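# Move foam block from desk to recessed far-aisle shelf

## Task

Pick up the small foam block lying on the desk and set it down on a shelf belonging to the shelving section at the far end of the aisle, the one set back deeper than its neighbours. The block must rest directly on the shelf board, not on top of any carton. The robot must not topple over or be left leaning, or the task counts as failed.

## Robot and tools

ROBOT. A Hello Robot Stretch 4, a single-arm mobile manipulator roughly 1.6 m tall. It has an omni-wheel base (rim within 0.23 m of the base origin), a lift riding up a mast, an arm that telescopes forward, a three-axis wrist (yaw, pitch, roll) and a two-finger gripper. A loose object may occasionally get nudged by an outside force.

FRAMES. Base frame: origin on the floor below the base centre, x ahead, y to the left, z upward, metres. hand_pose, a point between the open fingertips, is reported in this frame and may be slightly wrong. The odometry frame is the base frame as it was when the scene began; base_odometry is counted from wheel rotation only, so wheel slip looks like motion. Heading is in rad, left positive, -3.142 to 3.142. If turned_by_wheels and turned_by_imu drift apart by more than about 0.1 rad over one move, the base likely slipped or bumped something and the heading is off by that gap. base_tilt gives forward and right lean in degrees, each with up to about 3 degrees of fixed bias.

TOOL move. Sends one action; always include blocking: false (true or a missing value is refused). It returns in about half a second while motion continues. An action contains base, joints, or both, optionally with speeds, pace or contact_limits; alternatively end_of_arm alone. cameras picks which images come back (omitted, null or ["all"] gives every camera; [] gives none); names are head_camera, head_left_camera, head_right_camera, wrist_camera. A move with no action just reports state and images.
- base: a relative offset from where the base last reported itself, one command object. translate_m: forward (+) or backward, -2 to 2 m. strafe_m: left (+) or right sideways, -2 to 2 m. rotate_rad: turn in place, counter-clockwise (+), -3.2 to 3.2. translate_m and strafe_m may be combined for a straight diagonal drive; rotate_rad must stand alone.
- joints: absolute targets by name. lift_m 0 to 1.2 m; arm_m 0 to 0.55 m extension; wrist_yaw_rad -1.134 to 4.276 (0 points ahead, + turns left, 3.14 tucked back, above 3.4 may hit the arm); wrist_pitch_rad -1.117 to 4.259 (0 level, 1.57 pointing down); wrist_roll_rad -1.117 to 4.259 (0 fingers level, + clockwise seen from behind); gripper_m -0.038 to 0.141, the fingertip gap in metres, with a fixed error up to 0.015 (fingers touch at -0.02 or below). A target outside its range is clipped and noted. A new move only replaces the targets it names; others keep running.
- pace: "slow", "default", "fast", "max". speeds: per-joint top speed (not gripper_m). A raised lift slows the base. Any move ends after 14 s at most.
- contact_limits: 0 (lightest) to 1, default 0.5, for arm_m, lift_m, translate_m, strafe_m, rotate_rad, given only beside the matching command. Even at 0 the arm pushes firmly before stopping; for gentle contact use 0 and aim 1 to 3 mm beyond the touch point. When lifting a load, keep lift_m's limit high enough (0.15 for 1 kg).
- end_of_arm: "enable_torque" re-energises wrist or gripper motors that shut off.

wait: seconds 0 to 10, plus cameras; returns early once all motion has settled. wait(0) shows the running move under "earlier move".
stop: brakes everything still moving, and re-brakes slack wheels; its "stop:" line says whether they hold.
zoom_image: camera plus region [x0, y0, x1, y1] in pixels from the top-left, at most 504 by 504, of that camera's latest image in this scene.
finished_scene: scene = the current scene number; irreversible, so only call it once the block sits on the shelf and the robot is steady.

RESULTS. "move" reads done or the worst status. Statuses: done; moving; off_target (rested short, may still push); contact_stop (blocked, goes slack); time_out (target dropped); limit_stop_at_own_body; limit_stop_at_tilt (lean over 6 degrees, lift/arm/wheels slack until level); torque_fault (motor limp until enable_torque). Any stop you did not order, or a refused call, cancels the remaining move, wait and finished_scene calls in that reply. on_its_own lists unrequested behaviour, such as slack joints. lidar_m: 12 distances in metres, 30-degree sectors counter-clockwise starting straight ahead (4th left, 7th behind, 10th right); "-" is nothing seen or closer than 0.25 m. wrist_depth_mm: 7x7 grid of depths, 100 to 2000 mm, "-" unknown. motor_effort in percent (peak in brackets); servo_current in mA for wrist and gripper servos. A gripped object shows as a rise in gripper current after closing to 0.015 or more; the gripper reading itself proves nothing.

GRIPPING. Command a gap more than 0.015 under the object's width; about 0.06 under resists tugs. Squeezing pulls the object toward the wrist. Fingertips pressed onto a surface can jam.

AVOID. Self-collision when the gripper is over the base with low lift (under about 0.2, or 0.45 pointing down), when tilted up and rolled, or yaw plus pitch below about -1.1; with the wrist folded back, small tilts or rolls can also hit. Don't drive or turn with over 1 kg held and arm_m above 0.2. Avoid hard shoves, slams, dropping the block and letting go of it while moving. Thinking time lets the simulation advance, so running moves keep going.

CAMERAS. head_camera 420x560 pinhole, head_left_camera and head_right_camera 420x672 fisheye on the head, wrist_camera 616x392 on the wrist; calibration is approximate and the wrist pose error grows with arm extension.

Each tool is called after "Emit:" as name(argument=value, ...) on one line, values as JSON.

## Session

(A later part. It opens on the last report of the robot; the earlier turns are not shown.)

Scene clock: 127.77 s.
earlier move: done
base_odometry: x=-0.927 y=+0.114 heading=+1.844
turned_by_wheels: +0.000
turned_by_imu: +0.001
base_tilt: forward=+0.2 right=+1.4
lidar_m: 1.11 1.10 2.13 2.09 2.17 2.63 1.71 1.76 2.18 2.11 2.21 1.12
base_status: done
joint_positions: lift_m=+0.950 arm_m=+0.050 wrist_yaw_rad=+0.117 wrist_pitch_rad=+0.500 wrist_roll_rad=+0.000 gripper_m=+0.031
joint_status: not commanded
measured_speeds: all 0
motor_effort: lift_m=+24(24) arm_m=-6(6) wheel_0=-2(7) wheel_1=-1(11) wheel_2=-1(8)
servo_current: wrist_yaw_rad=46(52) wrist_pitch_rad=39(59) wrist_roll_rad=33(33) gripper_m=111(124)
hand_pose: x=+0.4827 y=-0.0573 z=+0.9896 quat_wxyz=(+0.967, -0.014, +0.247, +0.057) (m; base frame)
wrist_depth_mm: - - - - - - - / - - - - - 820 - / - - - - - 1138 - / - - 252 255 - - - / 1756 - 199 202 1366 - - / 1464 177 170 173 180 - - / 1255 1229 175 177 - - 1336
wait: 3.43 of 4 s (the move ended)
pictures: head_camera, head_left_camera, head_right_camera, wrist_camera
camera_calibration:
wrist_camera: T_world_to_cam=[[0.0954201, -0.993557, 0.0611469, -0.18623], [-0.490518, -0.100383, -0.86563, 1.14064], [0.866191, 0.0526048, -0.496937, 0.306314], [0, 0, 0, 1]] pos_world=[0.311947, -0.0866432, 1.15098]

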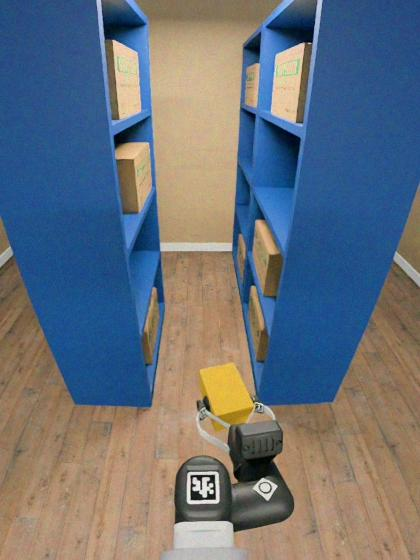

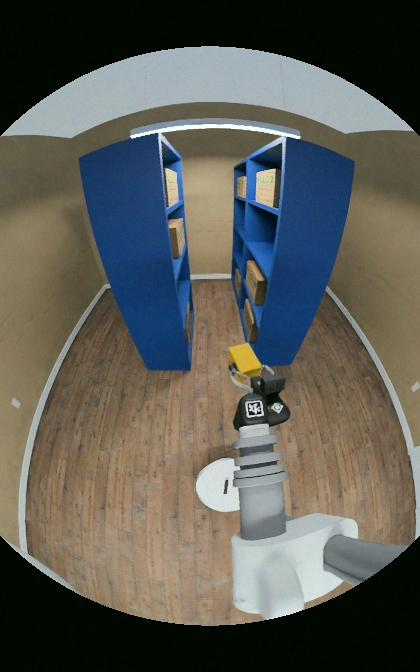

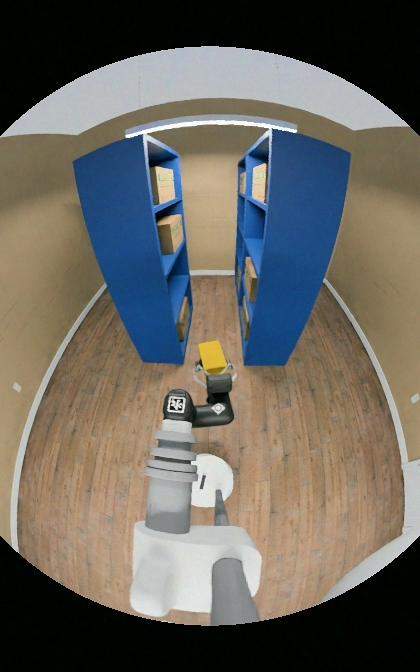

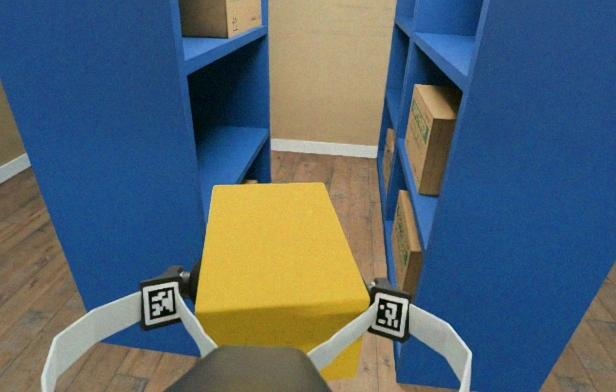

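Emit:
move(base={"strafe_m": -0.022, "translate_m": 1.1}, joints={"arm_m": 0.0}, blocking=false, cameras=[])

Emit:
wait(seconds=5.5)

Scene clock: 167.17 s.
move: moving
base_odometry: x=-0.935 y=+0.145 heading=+1.844
turned_by_wheels: +0.000
turned_by_imu: -0.001
base_tilt: forward=+0.5 right=+1.3
lidar_m: 1.11 1.08 2.16 2.07 2.17 2.65 1.75 1.82 2.18 2.12 2.19 1.07
base_status: translate_m moving; strafe_m moving
joint_positions: lift_m=+0.950 arm_m=+0.009 wrist_yaw_rad=+0.117 wrist_pitch_rad=+0.500 wrist_roll_rad=+0.000 gripper_m=+0.031
joint_status: arm_m moving
joint sent to its limit — arm_m, lower limit.
measured_speeds: translate_m=+0.124 strafe_m=-0.001 rotate_rad=-0.005 lift_m=+0.000 arm_m=-0.078 wrist_yaw_rad=+0.000 wrist_pitch_rad=+0.001 wrist_roll_rad=+0.000
motor_effort: lift_m=+24(24) arm_m=-6(8) wheel_0=+6(8) wheel_1=+4(7) wheel_2=-9(10)
servo_current: wrist_yaw_rad=39(46) wrist_pitch_rad=39(46) wrist_roll_rad=26(33) gripper_m=111(124)
hand_pose: x=+0.4414 y=-0.0573 z=+0.9896 quat_wxyz=(+0.967, -0.014, +0.247, +0.057) (m; base frame)
wrist_depth_mm: - - - - - - - / - - - - - - - / - - - - 1708 - - / - - 251 255 1983 - - / 1756 - 199 202 1397 - - / 1499 177 169 174 180 - 1499 / 1229 1229 175 177 - - 1336
pictures: none
No camera images: "cameras" was empty.

Scene clock: 171.83 s.
earlier move: done
base_odometry: x=-1.203 y=+1.179 heading=+1.844
turned_by_wheels: +0.000
turned_by_imu: -0.002
base_tilt: forward=+0.3 right=+1.4
lidar_m: 0.48 0.41 0.30 0.27 2.21 3.05 3.69 2.96 2.18 0.25 0.28 0.40
base_status: done
joint_positions: lift_m=+0.950 arm_m=+0.002 wrist_yaw_rad=+0.117 wrist_pitch_rad=+0.500 wrist_roll_rad=+0.000 gripper_m=+0.031
joint_status: all done
joint sent to its limit — arm_m, lower limit.
measured_speeds: all 0
motor_effort: lift_m=+24(24) arm_m=-6(10) wheel_0=+2(8) wheel_1=+2(7) wheel_2=+0(10)
servo_current: wrist_yaw_rad=33(46) wrist_pitch_rad=39(65) wrist_roll_rad=26(33) gripper_m=111(124)
hand_pose: x=+0.4349 y=-0.0573 z=+0.9896 quat_wxyz=(+0.967, -0.014, +0.247, +0.057) (m; base frame)
wrist_depth_mm: - 654 - - - - - / - 661 - - 1537 585 - / 473 1708 - - 1661 609 - / - 798 254 244 1756 723 - / - - 208 202 1098 591 549 / - 177 170 173 181 530 462 / - - - 177 - 455 404
wait: 4.67 of 5.5 s (the move ended)
pictures: head_camera, head_left_camera, head_right_camera, wrist_camera
camera_calibration:
wrist_camera: T_world_to_cam=[[0.0954149, -0.993558, 0.0611375, -0.181656], [-0.49052, -0.100372, -0.86563, 1.11719], [0.866191, 0.0526049, -0.496937, 0.347718], [0, 0, 0, 1]] pos_world=[0.264147, -0.0866432, 1.15098]

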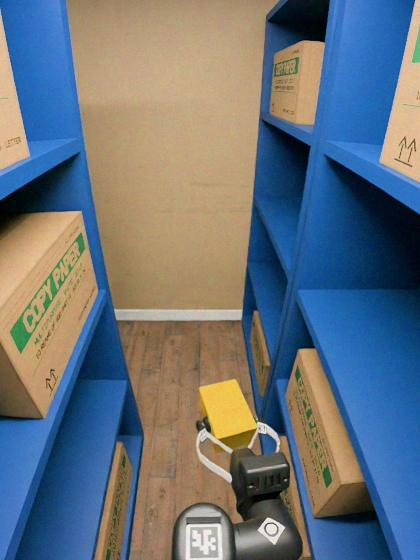

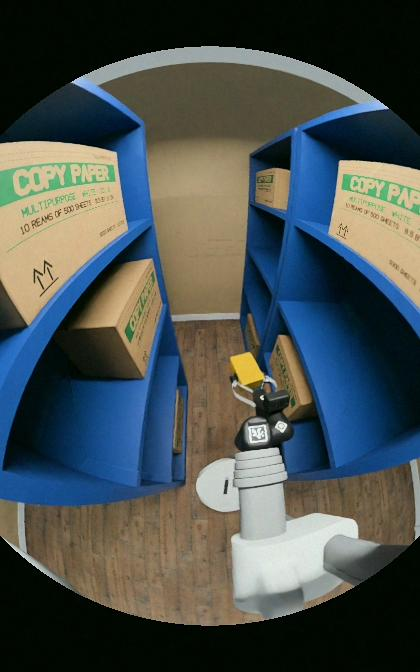

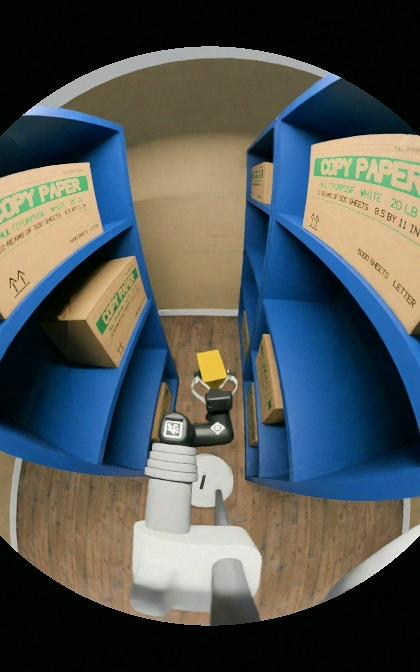

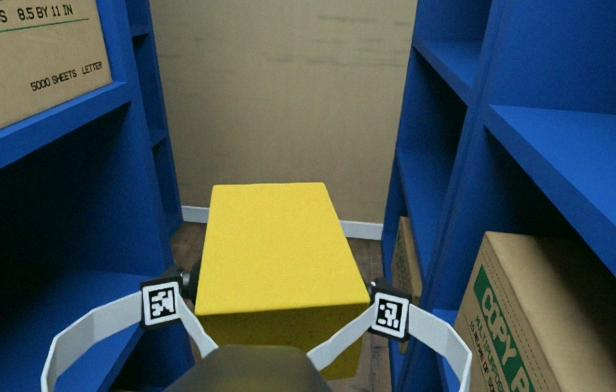

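Emit:
move(base={"translate_m": 1.22}, blocking=false, cameras=[])

Emit:
wait(seconds=5.5, cameras=["head_left_camera","head_camera"])

Scene clock: 179.80 s.
move: moving
base_odometry: x=-1.212 y=+1.210 heading=+1.844
turned_by_wheels: +0.000
turned_by_imu: -0.001
base_tilt: forward=+0.4 right=+1.4
lidar_m: 1.17 0.39 0.30 0.27 2.27 3.05 3.71 2.95 2.25 0.27 0.28 0.42
base_status: translate_m moving
joint_positions: lift_m=+0.950 arm_m=+0.002 wrist_yaw_rad=+0.117 wrist_pitch_rad=+0.500 wrist_roll_rad=+0.000 gripper_m=+0.031
joint_status: not commanded
measured_speeds: translate_m=+0.123 strafe_m=+0.000 rotate_rad=-0.004 lift_m=+0.000 arm_m=+0.000 wrist_yaw_rad=+0.000 wrist_pitch_rad=+0.000 wrist_roll_rad=+0.000
motor_effort: lift_m=+24(24) arm_m=-6(6) wheel_0=+5(7) wheel_1=+6(6) wheel_2=-9(9)
servo_current: wrist_yaw_rad=33(46) wrist_pitch_rad=46(52) wrist_roll_rad=26(33) gripper_m=117(117)
hand_pose: x=+0.4349 y=-0.0573 z=+0.9896 quat_wxyz=(+0.967, -0.014, +0.247, +0.057) (m; base frame)
wrist_depth_mm: - 1464 - - 1397 - - / - 647 - - 1537 - - / 480 1708 - - - 580 - / - 1863 252 244 1808 676 - / - - 208 202 1098 564 539 / - 177 170 173 181 517 462 / - - 177 178 946 477 404
pictures: none
No camera images: "cameras" was empty.

Scene clock: 184.83 s.
earlier move: done
base_odometry: x=-1.533 y=+2.353 heading=+1.844
turned_by_wheels: +0.000
turned_by_imu: -0.002
base_tilt: forward=+0.6 right=+1.4
lidar_m: 0.51 0.65 0.77 0.72 0.39 0.41 1.18 0.43 0.30 0.26 0.26 0.42
base_status: done
joint_positions: lift_m=+0.950 arm_m=+0.002 wrist_yaw_rad=+0.117 wrist_pitch_rad=+0.500 wrist_roll_rad=+0.000 gripper_m=+0.031
joint_status: not commanded
measured_speeds: all 0
motor_effort: lift_m=+24(24) arm_m=-6(6) wheel_0=+2(8) wheel_1=+1(8) wheel_2=+0(10)
servo_current: wrist_yaw_rad=39(46) wrist_pitch_rad=33(59) wrist_roll_rad=26(33) gripper_m=111(124)
hand_pose: x=+0.4349 y=-0.0573 z=+0.9896 quat_wxyz=(+0.967, -0.014, +0.247, +0.057) (m; base frame)
wrist_depth_mm: 392 379 368 357 349 340 332 / 421 410 397 387 375 364 353 / 455 442 433 418 404 392 375 / - 469 449 258 436 427 375 / - - 200 203 466 459 394 / - 177 170 173 181 459 427 / - - - 177 - 466 469
wait: 5.03 of 5.5 s (the move ended)
pictures: head_camera, head_left_camera

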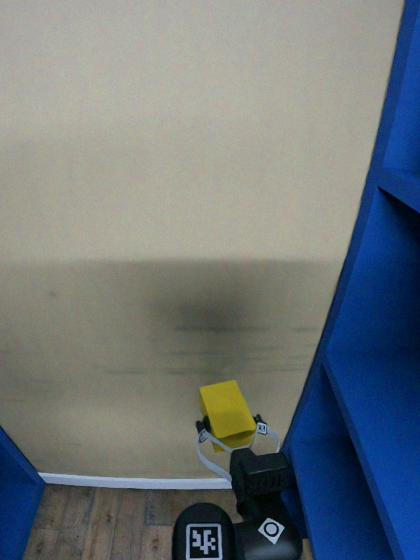

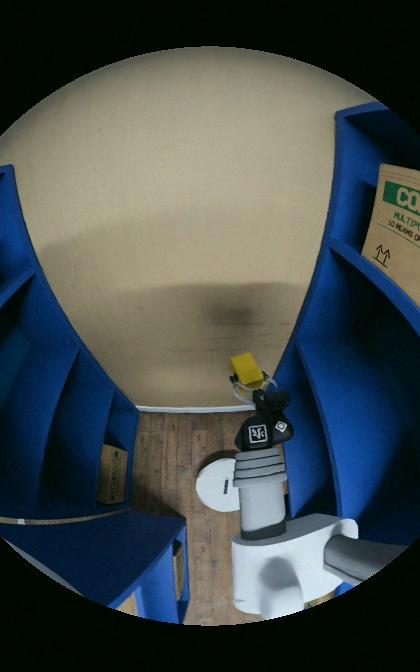

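Emit:
move(base={"rotate_rad": 1.56}, joints={"wrist_yaw_rad": 0.0}, blocking=false, cameras=[])

Emit:
wait(seconds=4)

Scene clock: 194.37 s.
move: moving
base_odometry: x=-1.533 y=+2.353 heading=+2.073
turned_by_wheels: +0.229
turned_by_imu: +0.225
base_tilt: forward=+0.2 right=+1.2
lidar_m: 0.49 0.72 0.72 0.61 0.39 0.58 0.65 0.34 0.25 0.27 0.35 0.55
base_status: rotate_rad moving
joint_positions: lift_m=+0.950 arm_m=+0.002 wrist_yaw_rad=+0.003 wrist_pitch_rad=+0.500 wrist_roll_rad=+0.000 gripper_m=+0.031
joint_status: wrist_yaw_rad moving
measured_speeds: translate_m=+0.001 strafe_m=+0.001 rotate_rad=+0.876 lift_m=+0.000 arm_m=+0.000 wrist_yaw_rad=+0.000 wrist_pitch_rad=+0.000 wrist_roll_rad=+0.000
motor_effort: lift_m=+24(24) arm_m=-6(6) wheel_0=-7(8) wheel_1=-5(7) wheel_2=-6(8)
servo_current: wrist_yaw_rad=0(72) wrist_pitch_rad=39(46) wrist_roll_rad=20(33) gripper_m=111(111)
hand_pose: x=+0.4267 y=-0.0866 z=+0.9896 quat_wxyz=(+0.969, +0.000, +0.247, +0.002) (m; base frame)
wrist_depth_mm: 415 392 377 359 345 332 322 / 445 427 404 387 368 353 340 / - 459 439 418 399 379 364 / - - 267 258 430 407 394 / - - 200 202 462 442 427 / - 177 170 173 180 473 455 / - - - 177 - - 452
pictures: none
No camera images: "cameras" was empty.

Scene clock: 196.03 s.
earlier move: done
base_odometry: x=-1.533 y=+2.353 heading=-2.879
turned_by_wheels: +1.331
turned_by_imu: +1.314
base_tilt: forward=+0.5 right=+1.5
lidar_m: 0.47 0.42 0.39 1.11 0.44 0.32 0.28 0.32 0.41 0.61 0.64 0.75
base_status: done
joint_positions: lift_m=+0.950 arm_m=+0.002 wrist_yaw_rad=+0.003 wrist_pitch_rad=+0.500 wrist_roll_rad=+0.000 gripper_m=+0.031
joint_status: all done
measured_speeds: all 0
motor_effort: lift_m=+24(24) arm_m=-6(6) wheel_0=-3(8) wheel_1=-1(7) wheel_2=-1(8)
servo_current: wrist_yaw_rad=39(72) wrist_pitch_rad=52(52) wrist_roll_rad=26(33) gripper_m=98(124)
hand_pose: x=+0.4267 y=-0.0866 z=+0.9896 quat_wxyz=(+0.969, +0.000, +0.247, +0.002) (m; base frame)
wrist_depth_mm: 477 - - - - - - / 500 - - - - - - / 525 - - - - - - / - - 252 244 - 1118 - / - - 200 202 - 991 - / - 181 170 173 181 809 732 / - 891 759 178 - 151 -
wait: 1.67 of 4 s (the move ended)
pictures: head_camera, head_left_camera, head_right_camera, wrist_camera
camera_calibration:
wrist_camera: T_world_to_cam=[[-0.0180424, -0.997965, 0.0611567, -0.161952], [-0.49876, -0.0440293, -0.865621, 1.11861], [0.866552, -0.0461204, -0.496951, 0.347681], [0, 0, 0, 1]] pos_world=[0.253711, -0.0963358, 1.15098]

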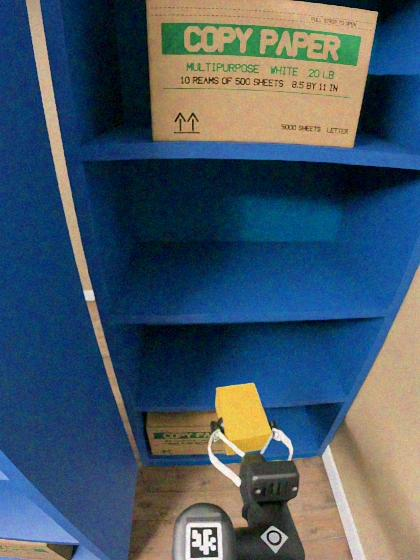

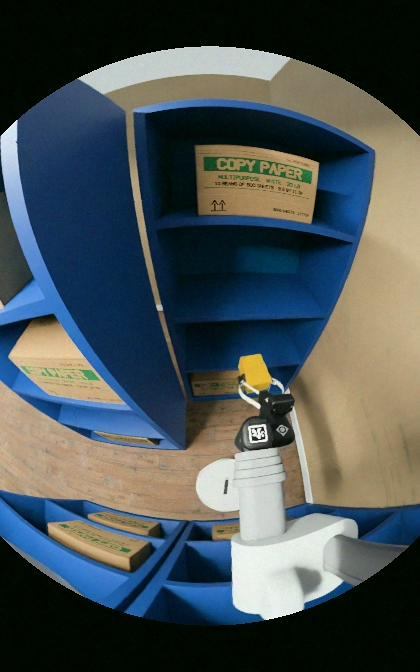

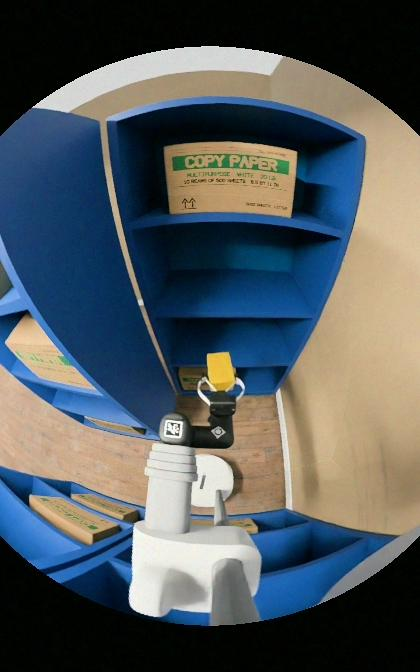

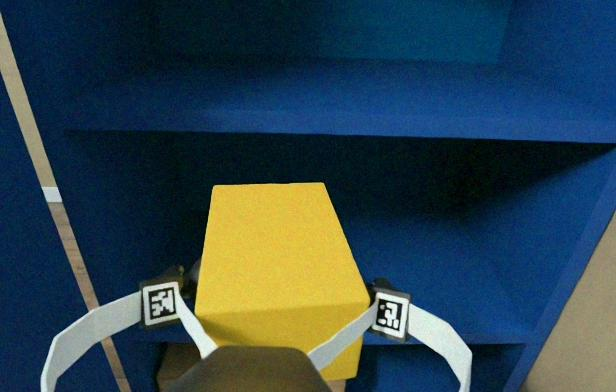

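Emit:
move(base={"translate_m": 0.18}, joints={"lift_m": 1.05}, blocking=false, cameras=[])

Emit:
wait(seconds=2, cameras=["head_camera","wrist_camera"])

Emit:
move(joints={"arm_m": 0.34}, contact_limits={"arm_m": 0.15}, blocking=false, cameras=[])

Emit:
wait(seconds=2.5, cameras=["head_camera","wrist_camera","head_left_camera"])

Scene clock: 210.33 s.
move: moving
base_odometry: x=-1.564 y=+2.345 heading=-2.879
turned_by_wheels: +0.000
turned_by_imu: -0.001
base_tilt: forward=+0.5 right=+1.4
lidar_m: 0.68 0.39 0.37 0.94 0.49 0.34 0.32 0.36 0.44 0.62 0.66 0.74
base_status: translate_m moving
joint_positions: lift_m=+0.989 arm_m=+0.002 wrist_yaw_rad=+0.003 wrist_pitch_rad=+0.500 wrist_roll_rad=+0.000 gripper_m=+0.031
joint_status: lift_m moving
measured_speeds: translate_m=+0.124 strafe_m=-0.001 rotate_rad=-0.003 lift_m=+0.149 arm_m=+0.000 wrist_yaw_rad=+0.000 wrist_pitch_rad=+0.000 wrist_roll_rad=+0.000
motor_effort: lift_m=+26(28) arm_m=-6(6) wheel_0=+7(7) wheel_1=+6(7) wheel_2=-8(10)
servo_current: wrist_yaw_rad=33(39) wrist_pitch_rad=39(52) wrist_roll_rad=33(33) gripper_m=98(124)
hand_pose: x=+0.4267 y=-0.0866 z=+1.0288 quat_wxyz=(+0.969, +0.000, +0.247, +0.002) (m; base frame)
wrist_depth_mm: 488 - - - - 854 - / 492 - - - - - - / 500 - - - - - - / 535 - 252 244 - - - / - - 200 203 - - - / - 180 170 174 180 842 707 / - 750 741 178 - 151 -
pictures: none
No camera images: "cameras" was empty.

Scene clock: 211.80 s.
earlier move: done
base_odometry: x=-1.707 y=+2.307 heading=-2.879
turned_by_wheels: +0.000
turned_by_imu: +0.000
base_tilt: forward=+0.6 right=+1.3
lidar_m: 0.55 0.45 0.31 0.42 0.71 0.51 0.47 0.50 0.62 0.62 0.62 0.56
base_status: done
joint_positions: lift_m=+1.050 arm_m=+0.002 wrist_yaw_rad=+0.003 wrist_pitch_rad=+0.500 wrist_roll_rad=+0.000 gripper_m=+0.031
joint_status: all done
measured_speeds: all 0
motor_effort: lift_m=+24(28) arm_m=-6(6) wheel_0=+3(7) wheel_1=+1(7) wheel_2=+1(10)
servo_current: wrist_yaw_rad=33(46) wrist_pitch_rad=59(59) wrist_roll_rad=33(39) gripper_m=104(124)
hand_pose: x=+0.4267 y=-0.0866 z=+1.0895 quat_wxyz=(+0.969, +0.000, +0.247, +0.002) (m; base frame)
wrist_depth_mm: 480 715 715 723 723 723 723 / 480 768 768 768 778 778 - / 484 - - - - - - / 452 - 252 244 - - - / 418 418 207 202 430 436 439 / 477 177 170 173 181 - - / 496 768 175 178 778 768 -
wait: 1.47 of 2 s (the move ended)
pictures: head_camera, wrist_camera
camera_calibration:
wrist_camera: T_world_to_cam=[[-0.0180424, -0.997965, 0.0611567, -0.168068], [-0.49876, -0.0440293, -0.865621, 1.20517], [0.866552, -0.0461204, -0.496951, 0.397376], [0, 0, 0, 1]] pos_world=[0.253711, -0.0963358, 1.25098]

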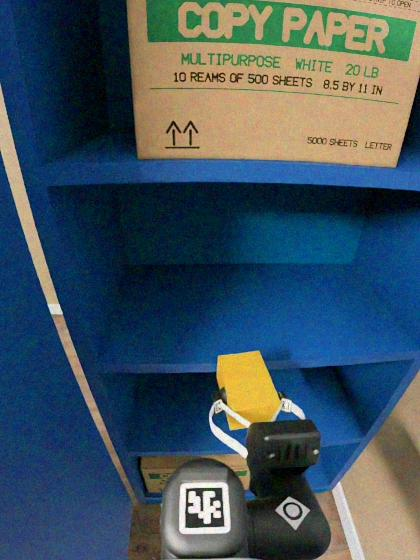

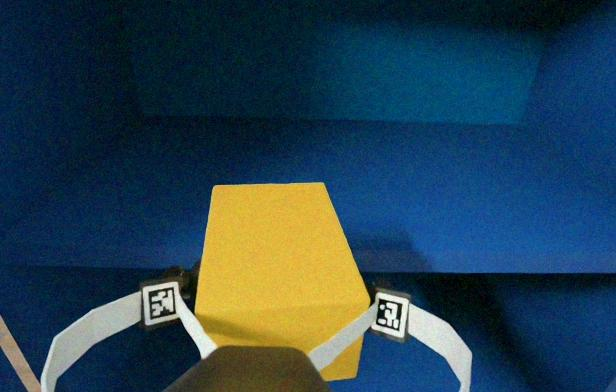

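Scene clock: 212.30 s.
move: moving
base_odometry: x=-1.707 y=+2.307 heading=-2.879
turned_by_wheels: +0.000
turned_by_imu: +0.000
base_tilt: forward=+0.4 right=+1.5
lidar_m: 0.53 0.38 0.30 0.43 0.72 0.50 0.46 0.49 0.64 0.61 0.62 0.58
base_status: not commanded
joint_positions: lift_m=+1.050 arm_m=+0.054 wrist_yaw_rad=+0.003 wrist_pitch_rad=+0.500 wrist_roll_rad=+0.000 gripper_m=+0.031
joint_status: arm_m moving
measured_speeds: translate_m=+0.000 strafe_m=+0.000 rotate_rad=+0.000 lift_m=+0.000 arm_m=+0.198 wrist_yaw_rad=+0.000 wrist_pitch_rad=+0.000 wrist_roll_rad=+0.000
motor_effort: lift_m=+24(24) arm_m=+8(9) wheel_0=+3(3) wheel_1=+1(1) wheel_2=+1(1)
servo_current: wrist_yaw_rad=26(39) wrist_pitch_rad=46(52) wrist_roll_rad=33(33) gripper_m=104(117)
contact_limits: arm_m 0.15
hand_pose: x=+0.4787 y=-0.0866 z=+1.0895 quat_wxyz=(+0.969, +0.000, +0.247, +0.002) (m; base frame)
wrist_depth_mm: 500 676 676 683 683 683 691 / 500 723 723 723 741 732 - / 477 - - - - 778 - / 455 - 253 244 - - - / 392 399 207 202 415 415 421 / 455 181 170 173 181 399 - / 452 759 175 177 778 768 -
pictures: none
No camera images: "cameras" was empty.

Scene clock: 213.93 s.
earlier move: done
base_odometry: x=-1.707 y=+2.307 heading=-2.879
turned_by_wheels: +0.000
turned_by_imu: +0.000
base_tilt: forward=+0.3 right=+1.4
lidar_m: 0.53 0.40 0.30 0.41 0.72 0.49 0.47 0.50 0.65 0.61 0.63 0.58
base_status: not commanded
joint_positions: lift_m=+1.050 arm_m=+0.340 wrist_yaw_rad=+0.003 wrist_pitch_rad=+0.500 wrist_roll_rad=+0.000 gripper_m=+0.031
joint_status: all done
measured_speeds: all 0
motor_effort: lift_m=+24(24) arm_m=+7(10) wheel_0=+3(3) wheel_1=+1(1) wheel_2=+1(1)
servo_current: wrist_yaw_rad=33(46) wrist_pitch_rad=52(59) wrist_roll_rad=26(33) gripper_m=117(124)
contact_limits: arm_m 0.15
hand_pose: x=+0.7640 y=-0.0866 z=+1.0895 quat_wxyz=(+0.969, +0.000, +0.247, +0.002) (m; base frame)
wrist_depth_mm: 402 402 407 407 407 410 413 / 430 433 436 439 439 439 439 / 469 469 469 477 473 477 477 / 466 496 455 255 508 508 517 / 392 397 208 202 413 418 421 / 325 185 170 174 181 340 343 / 274 278 272 178 287 281 300
wait: 1.63 of 2.5 s (the move ended)
pictures: head_camera, head_left_camera, wrist_camera
camera_calibration:
wrist_camera: T_world_to_cam=[[-0.0181786, -0.997965, 0.0611193, -0.161855], [-0.498763, -0.043929, -0.865624, 1.37342], [0.866548, -0.0462199, -0.49695, 0.10508], [0, 0, 0, 1]] pos_world=[0.591011, -0.0963355, 1.25098]

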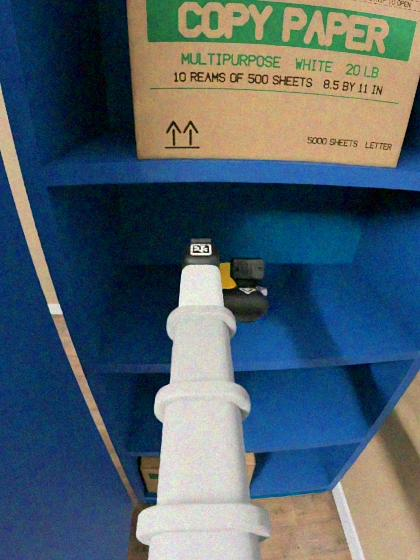

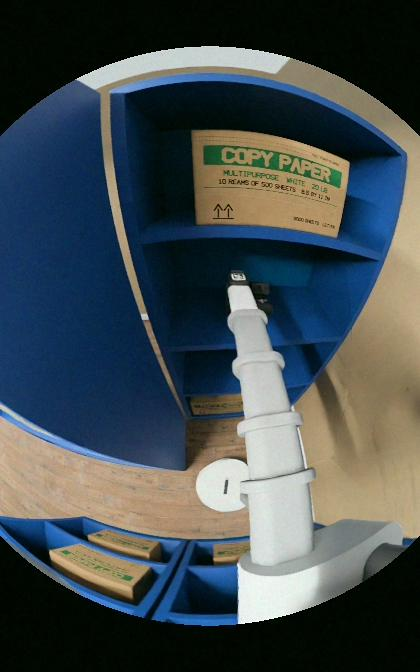

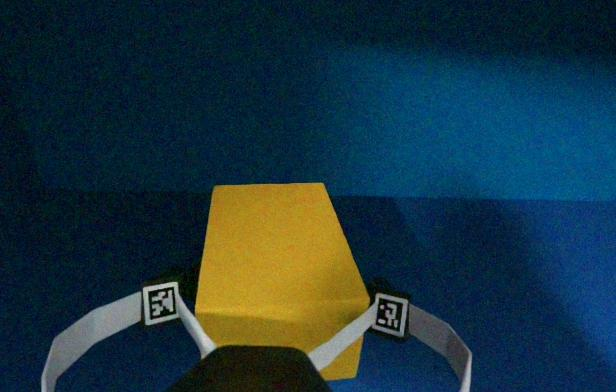

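Emit:
move(joints={"lift_m": 0.992}, pace="slow", contact_limits={"lift_m": 0.15}, blocking=false, cameras=[])

Emit:
wait(seconds=1.5, cameras=["wrist_camera","head_left_camera"])

Emit:
zoom_image(camera="head_left_camera", region=[190, 250, 310, 360])

Scene clock: 224.77 s.
move: moving
base_odometry: x=-1.707 y=+2.307 heading=-2.879
turned_by_wheels: +0.000
turned_by_imu: -0.001
base_tilt: forward=+0.5 right=+1.4
lidar_m: 0.54 0.42 0.31 0.43 0.73 0.50 0.47 0.50 0.65 0.61 0.61 0.58
base_status: not commanded
joint_positions: lift_m=+1.024 arm_m=+0.340 wrist_yaw_rad=+0.003 wrist_pitch_rad=+0.500 wrist_roll_rad=+0.000 gripper_m=+0.031
joint_status: lift_m moving
measured_speeds: translate_m=+0.000 strafe_m=+0.000 rotate_rad=+0.000 lift_m=-0.099 arm_m=+0.000 wrist_yaw_rad=+0.000 wrist_pitch_rad=+0.000 wrist_roll_rad=+0.000
motor_effort: lift_m=+12(24) arm_m=+6(7) wheel_0=+3(3) wheel_1=+1(1) wheel_2=+1(1)
servo_current: wrist_yaw_rad=39(46) wrist_pitch_rad=33(52) wrist_roll_rad=33(33) gripper_m=111(117)
contact_limits: arm_m 0.15; lift_m 0.15
hand_pose: x=+0.7640 y=-0.0866 z=+1.0642 quat_wxyz=(+0.969, +0.000, +0.247, +0.002) (m; base frame)
wrist_depth_mm: 399 404 404 407 407 407 415 / 433 433 436 439 439 439 442 / 466 469 473 477 477 473 480 / 427 436 418 255 449 462 504 / 359 362 208 202 377 379 384 / 296 185 170 174 181 310 314 / 251 255 250 177 263 256 274
pictures: none
No camera images: "cameras" was empty.

Scene clock: 225.63 s.
earlier move: done
base_odometry: x=-1.707 y=+2.307 heading=-2.879
turned_by_wheels: +0.000
turned_by_imu: +0.000
base_tilt: forward=+0.3 right=+1.5
lidar_m: 0.53 0.43 0.30 0.47 0.69 0.49 0.47 0.47 0.64 0.62 0.63 0.57
base_status: not commanded
joint_positions: lift_m=+0.992 arm_m=+0.340 wrist_yaw_rad=+0.003 wrist_pitch_rad=+0.500 wrist_roll_rad=+0.000 gripper_m=+0.031
joint_status: all done
measured_speeds: all 0
motor_effort: lift_m=+14(24) arm_m=+6(7) wheel_0=+3(3) wheel_1=+1(1) wheel_2=+1(1)
servo_current: wrist_yaw_rad=33(46) wrist_pitch_rad=46(59) wrist_roll_rad=26(33) gripper_m=111(124)
contact_limits: arm_m 0.15; lift_m 0.15
hand_pose: x=+0.7640 y=-0.0866 z=+1.0324 quat_wxyz=(+0.969, +0.000, +0.247, +0.002) (m; base frame)
wrist_depth_mm: 402 402 407 407 410 407 413 / 433 436 436 436 439 439 442 / 459 462 462 466 473 473 477 / 379 384 368 258 404 410 415 / 304 307 208 202 319 322 325 / 251 182 170 174 181 265 266 / 212 216 212 177 224 216 232
wait: 0.87 of 1.5 s (the move ended)
pictures: head_left_camera, wrist_camera
camera_calibration:
wrist_camera: T_world_to_cam=[[-0.0181786, -0.997965, 0.0611193, -0.158358], [-0.498763, -0.043929, -0.865624, 1.3239], [0.866548, -0.0462199, -0.49695, 0.0766544], [0, 0, 0, 1]] pos_world=[0.591011, -0.0963355, 1.19378]

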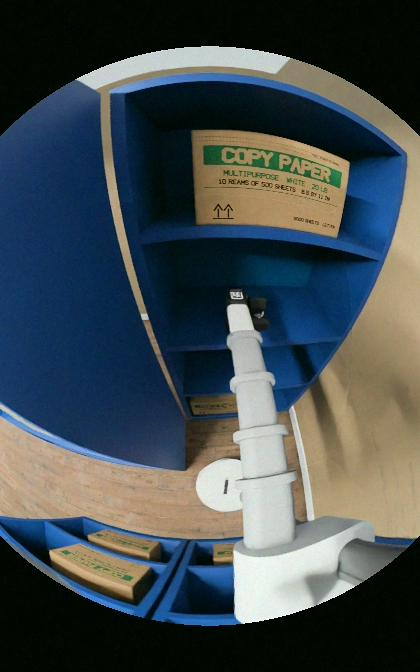

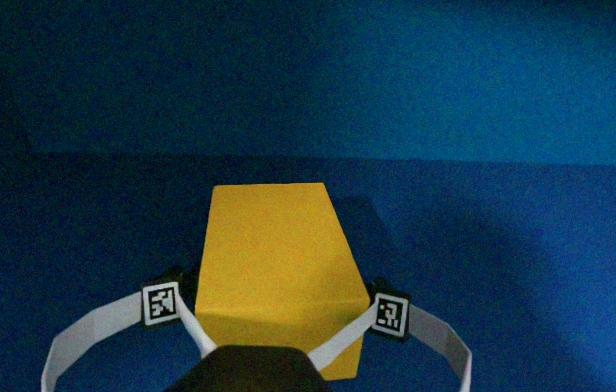

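Scaled by 4.200 from the camera's 420x672 image, which has a finer 600x960 frame.

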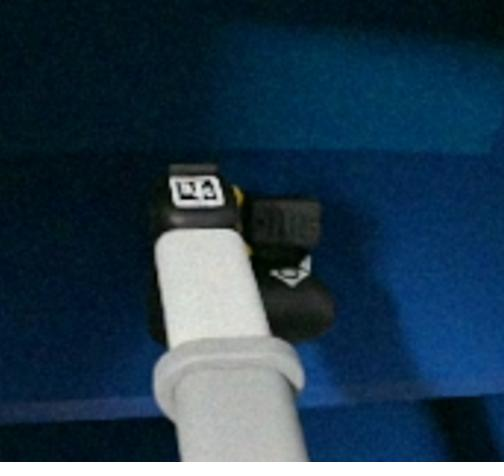

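Emit:
move(joints={"lift_m": 0.972}, speeds={"lift_m": 0.04}, contact_limits={"lift_m": 0.0}, blocking=false, cameras=[])

Emit:
wait(seconds=1.5, cameras=["wrist_camera"])

Scene clock: 235.27 s.
move: moving
base_odometry: x=-1.707 y=+2.307 heading=-2.879
turned_by_wheels: +0.000
turned_by_imu: -0.001
base_tilt: forward=+0.4 right=+1.3
lidar_m: 0.53 0.42 0.29 0.46 0.72 0.48 0.46 0.49 0.64 0.61 0.66 0.57
base_status: not commanded
joint_positions: lift_m=+0.975 arm_m=+0.340 wrist_yaw_rad=+0.003 wrist_pitch_rad=+0.500 wrist_roll_rad=+0.000 gripper_m=+0.031
joint_status: lift_m moving
measured_speeds: translate_m=+0.000 strafe_m=+0.000 rotate_rad=+0.000 lift_m=-0.039 arm_m=+0.000 wrist_yaw_rad=+0.000 wrist_pitch_rad=+0.000 wrist_roll_rad=+0.000
motor_effort: lift_m=+12(14) arm_m=+6(7) wheel_0=+3(3) wheel_1=+1(1) wheel_2=+1(1)
servo_current: wrist_yaw_rad=33(46) wrist_pitch_rad=39(52) wrist_roll_rad=26(33) gripper_m=104(117)
contact_limits: arm_m 0.15; lift_m 0
hand_pose: x=+0.7640 y=-0.0866 z=+1.0148 quat_wxyz=(+0.969, +0.000, +0.247, +0.002) (m; base frame)
wrist_depth_mm: 407 404 407 410 410 407 413 / 430 433 433 436 439 439 439 / 455 462 462 466 466 477 477 / 362 373 353 256 389 397 402 / 287 291 206 201 303 307 310 / 237 182 169 174 181 251 252 / 200 204 200 178 211 205 219
pictures: none
No camera images: "cameras" was empty.

Scene clock: 235.70 s.
earlier move: done
base_odometry: x=-1.707 y=+2.307 heading=-2.879
turned_by_wheels: +0.000
turned_by_imu: +0.000
base_tilt: forward=+0.1 right=+1.5
lidar_m: 0.50 0.42 0.30 0.44 0.71 0.48 0.47 0.46 0.64 0.59 0.65 0.57
base_status: not commanded
joint_positions: lift_m=+0.973 arm_m=+0.340 wrist_yaw_rad=+0.003 wrist_pitch_rad=+0.499 wrist_roll_rad=+0.000 gripper_m=+0.031
joint_status: all done
measured_speeds: all 0
motor_effort: lift_m=+11(14) arm_m=+6(7) wheel_0=+3(3) wheel_1=+1(1) wheel_2=+1(1)
servo_current: wrist_yaw_rad=33(46) wrist_pitch_rad=46(52) wrist_roll_rad=26(33) gripper_m=104(117)
contact_limits: arm_m 0.15; lift_m 0
hand_pose: x=+0.7641 y=-0.0866 z=+1.0128 quat_wxyz=(+0.969, +0.000, +0.247, +0.002) (m; base frame)
wrist_depth_mm: 404 399 404 407 407 410 410 / 430 433 436 439 439 439 442 / 452 459 462 466 466 469 477 / 364 373 338 256 392 397 404 / 285 291 206 200 304 309 312 / 236 186 169 174 180 251 251 / 199 202 176 178 210 204 219
wait: 0.43 of 1.5 s (the move ended)
pictures: wrist_camera
camera_calibration:
wrist_camera: T_world_to_cam=[[-0.0182141, -0.997965, 0.0611081, -0.15712], [-0.498259, -0.0439284, -0.865915, 1.30689], [0.866837, -0.0462195, -0.496444, 0.0660994], [0, 0, 0, 1]] pos_world=[0.591012, -0.0963355, 1.17407]

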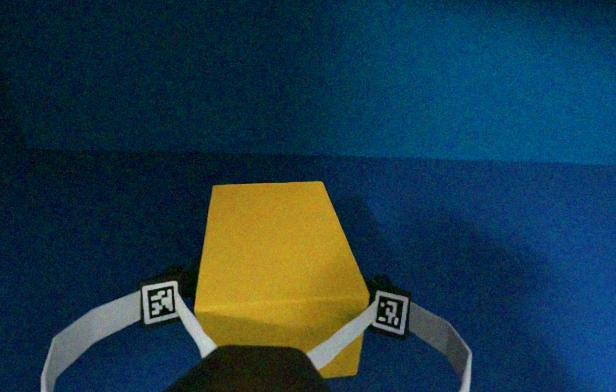

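Emit:
move(joints={"gripper_m": 0.135}, blocking=false, cameras=[])

Emit:
wait(seconds=2.5, cameras=["wrist_camera"])

Emit:
move(joints={"arm_m": 0.1, "lift_m": 0.985}, blocking=false, cameras=[])

Emit:
wait(seconds=1.2, cameras=["wrist_camera","head_camera"])

Scene clock: 242.40 s.
move: moving
base_odometry: x=-1.707 y=+2.307 heading=-2.879
turned_by_wheels: +0.000
turned_by_imu: -0.001
base_tilt: forward=+0.5 right=+1.4
lidar_m: 0.53 0.42 0.29 0.46 0.71 0.47 0.47 0.49 0.65 0.59 0.64 0.56
base_status: not commanded
joint_positions: lift_m=+0.973 arm_m=+0.340 wrist_yaw_rad=+0.003 wrist_pitch_rad=+0.498 wrist_roll_rad=+0.000 gripper_m=+0.051
joint_status: gripper_m moving
measured_speeds: translate_m=+0.000 strafe_m=+0.000 rotate_rad=+0.000 lift_m=+0.000 arm_m=+0.000 wrist_yaw_rad=+0.000 wrist_pitch_rad=-0.005 wrist_roll_rad=+0.000
motor_effort: lift_m=+11(11) arm_m=+6(7) wheel_0=+3(3) wheel_1=+1(1) wheel_2=+1(1)
servo_current: wrist_yaw_rad=39(39) wrist_pitch_rad=26(52) wrist_roll_rad=26(33) gripper_m=33(143)
contact_limits: arm_m 0.15; lift_m 0
hand_pose: x=+0.7643 y=-0.0866 z=+1.0131 quat_wxyz=(+0.969, +0.000, +0.247, +0.002) (m; base frame)
wrist_depth_mm: 402 404 407 410 407 413 418 / 430 433 436 439 439 442 449 / 452 455 462 462 469 477 480 / 368 375 359 273 394 404 407 / 289 293 208 202 309 310 314 / 237 188 176 178 186 253 254 / 202 204 206 183 211 212 220
pictures: none
No camera images: "cameras" was empty.

Scene clock: 243.87 s.
earlier move: done
base_odometry: x=-1.707 y=+2.307 heading=-2.879
turned_by_wheels: +0.000
turned_by_imu: +0.000
base_tilt: forward=+0.4 right=+1.5
lidar_m: 0.54 0.41 0.32 0.46 0.72 0.50 0.47 0.47 0.65 0.61 0.64 0.58
base_status: not commanded
joint_positions: lift_m=+0.973 arm_m=+0.340 wrist_yaw_rad=+0.002 wrist_pitch_rad=+0.498 wrist_roll_rad=+0.000 gripper_m=+0.135
joint_status: all done
measured_speeds: all 0
motor_effort: lift_m=+12(13) arm_m=+7(7) wheel_0=+3(3) wheel_1=+1(1) wheel_2=+1(1)
servo_current: wrist_yaw_rad=46(46) wrist_pitch_rad=39(52) wrist_roll_rad=26(33) gripper_m=46(143)
contact_limits: arm_m 0.15; lift_m 0
hand_pose: x=+0.7642 y=-0.0869 z=+1.0130 quat_wxyz=(+0.969, +0.000, +0.246, +0.001) (m; base frame)
wrist_depth_mm: 402 402 404 407 407 407 413 / 433 433 436 439 439 439 439 / 449 452 455 459 462 466 469 / 349 353 266 240 373 377 384 / 274 281 197 191 291 294 298 / 227 198 180 188 200 242 243 / 200 197 198 203 203 211 211
wait: 1.47 of 2.5 s (the move ended)
pictures: wrist_camera
camera_calibration:
wrist_camera: T_world_to_cam=[[-0.0192392, -0.99795, 0.0610423, -0.156535], [-0.497126, -0.0434234, -0.866591, 1.30701], [0.867465, -0.0470183, -0.495272, 0.0643545], [0, 0, 0, 1]] pos_world=[0.590912, -0.0964338, 1.17407]

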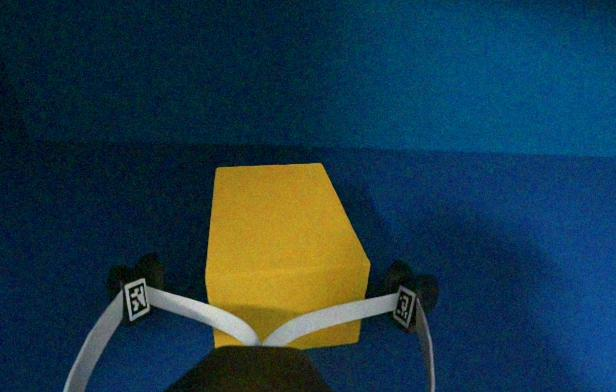

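Scene clock: 244.37 s.
move: moving
base_odometry: x=-1.707 y=+2.307 heading=-2.879
turned_by_wheels: +0.000
turned_by_imu: +0.000
base_tilt: forward=+0.4 right=+1.3
lidar_m: 0.53 0.41 0.30 0.43 0.72 0.50 0.46 0.48 0.65 0.61 0.63 0.57
base_status: not commanded
joint_positions: lift_m=+0.985 arm_m=+0.288 wrist_yaw_rad=+0.002 wrist_pitch_rad=+0.499 wrist_roll_rad=+0.000 gripper_m=+0.135
joint_status: lift_m moving; arm_m moving
measured_speeds: translate_m=+0.000 strafe_m=+0.000 rotate_rad=+0.000 lift_m=+0.000 arm_m=-0.198 wrist_yaw_rad=+0.000 wrist_pitch_rad=+0.000 wrist_roll_rad=+0.000
motor_effort: lift_m=+24(26) arm_m=-7(10) wheel_0=+3(3) wheel_1=+1(1) wheel_2=+1(1)
servo_current: wrist_yaw_rad=33(46) wrist_pitch_rad=39(46) wrist_roll_rad=26(33) gripper_m=39(52)
hand_pose: x=+0.7120 y=-0.0869 z=+1.0247 quat_wxyz=(+0.969, +0.000, +0.247, +0.001) (m; base frame)
wrist_depth_mm: 445 445 449 452 452 452 459 / 469 484 484 484 488 488 492 / 462 504 508 508 521 521 517 / 364 370 355 260 389 399 407 / 290 297 276 236 306 310 315 / 239 198 238 250 211 256 257 / 211 208 216 135 216 217 224
pictures: none
No camera images: "cameras" was empty.

Scene clock: 245.57 s.
earlier move: moving
base_odometry: x=-1.707 y=+2.307 heading=-2.879
turned_by_wheels: +0.000
turned_by_imu: +0.000
base_tilt: forward=+0.5 right=+1.4
lidar_m: 0.55 0.41 0.31 0.44 0.71 0.50 0.46 0.50 0.65 0.60 0.65 0.57
base_status: not commanded
joint_positions: lift_m=+0.985 arm_m=+0.100 wrist_yaw_rad=+0.002 wrist_pitch_rad=+0.499 wrist_roll_rad=+0.000 gripper_m=+0.135
joint_status: lift_m moving; arm_m moving
measured_speeds: all 0
motor_effort: lift_m=+25(26) arm_m=-5(10) wheel_0=+3(3) wheel_1=+1(1) wheel_2=+1(1)
servo_current: wrist_yaw_rad=33(46) wrist_pitch_rad=46(52) wrist_roll_rad=26(39) gripper_m=52(59)
hand_pose: x=+0.5245 y=-0.0869 z=+1.0247 quat_wxyz=(+0.969, +0.000, +0.247, +0.001) (m; base frame)
wrist_depth_mm: 496 621 627 634 634 640 640 / 500 668 668 668 683 683 676 / 459 - 442 413 - - - / 368 370 379 387 392 399 404 / 297 297 303 306 307 312 317 / 480 187 307 310 196 778 - / 477 707 741 - 732 750 -
wait: 1.20 s; no rest
pictures: head_camera, wrist_camera
camera_calibration:
wrist_camera: T_world_to_cam=[[-0.0190972, -0.997945, 0.06116, -0.162059], [-0.498406, -0.0435267, -0.86585, 1.19783], [0.866733, -0.0470178, -0.49655, 0.279782], [0, 0, 0, 1]] pos_world=[0.351412, -0.096434, 1.18597]

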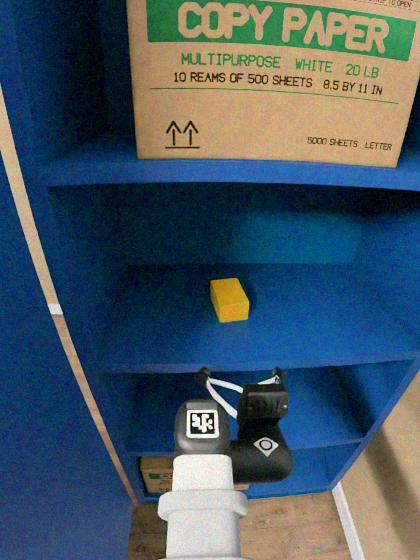

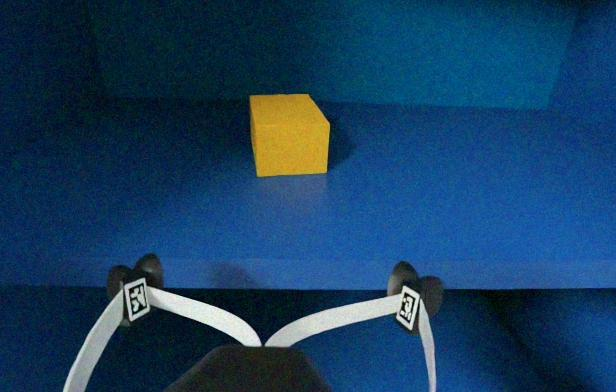

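Placed cleanly.

Emit:
finished_scene(scene=1)

The scene is finished: the task was done.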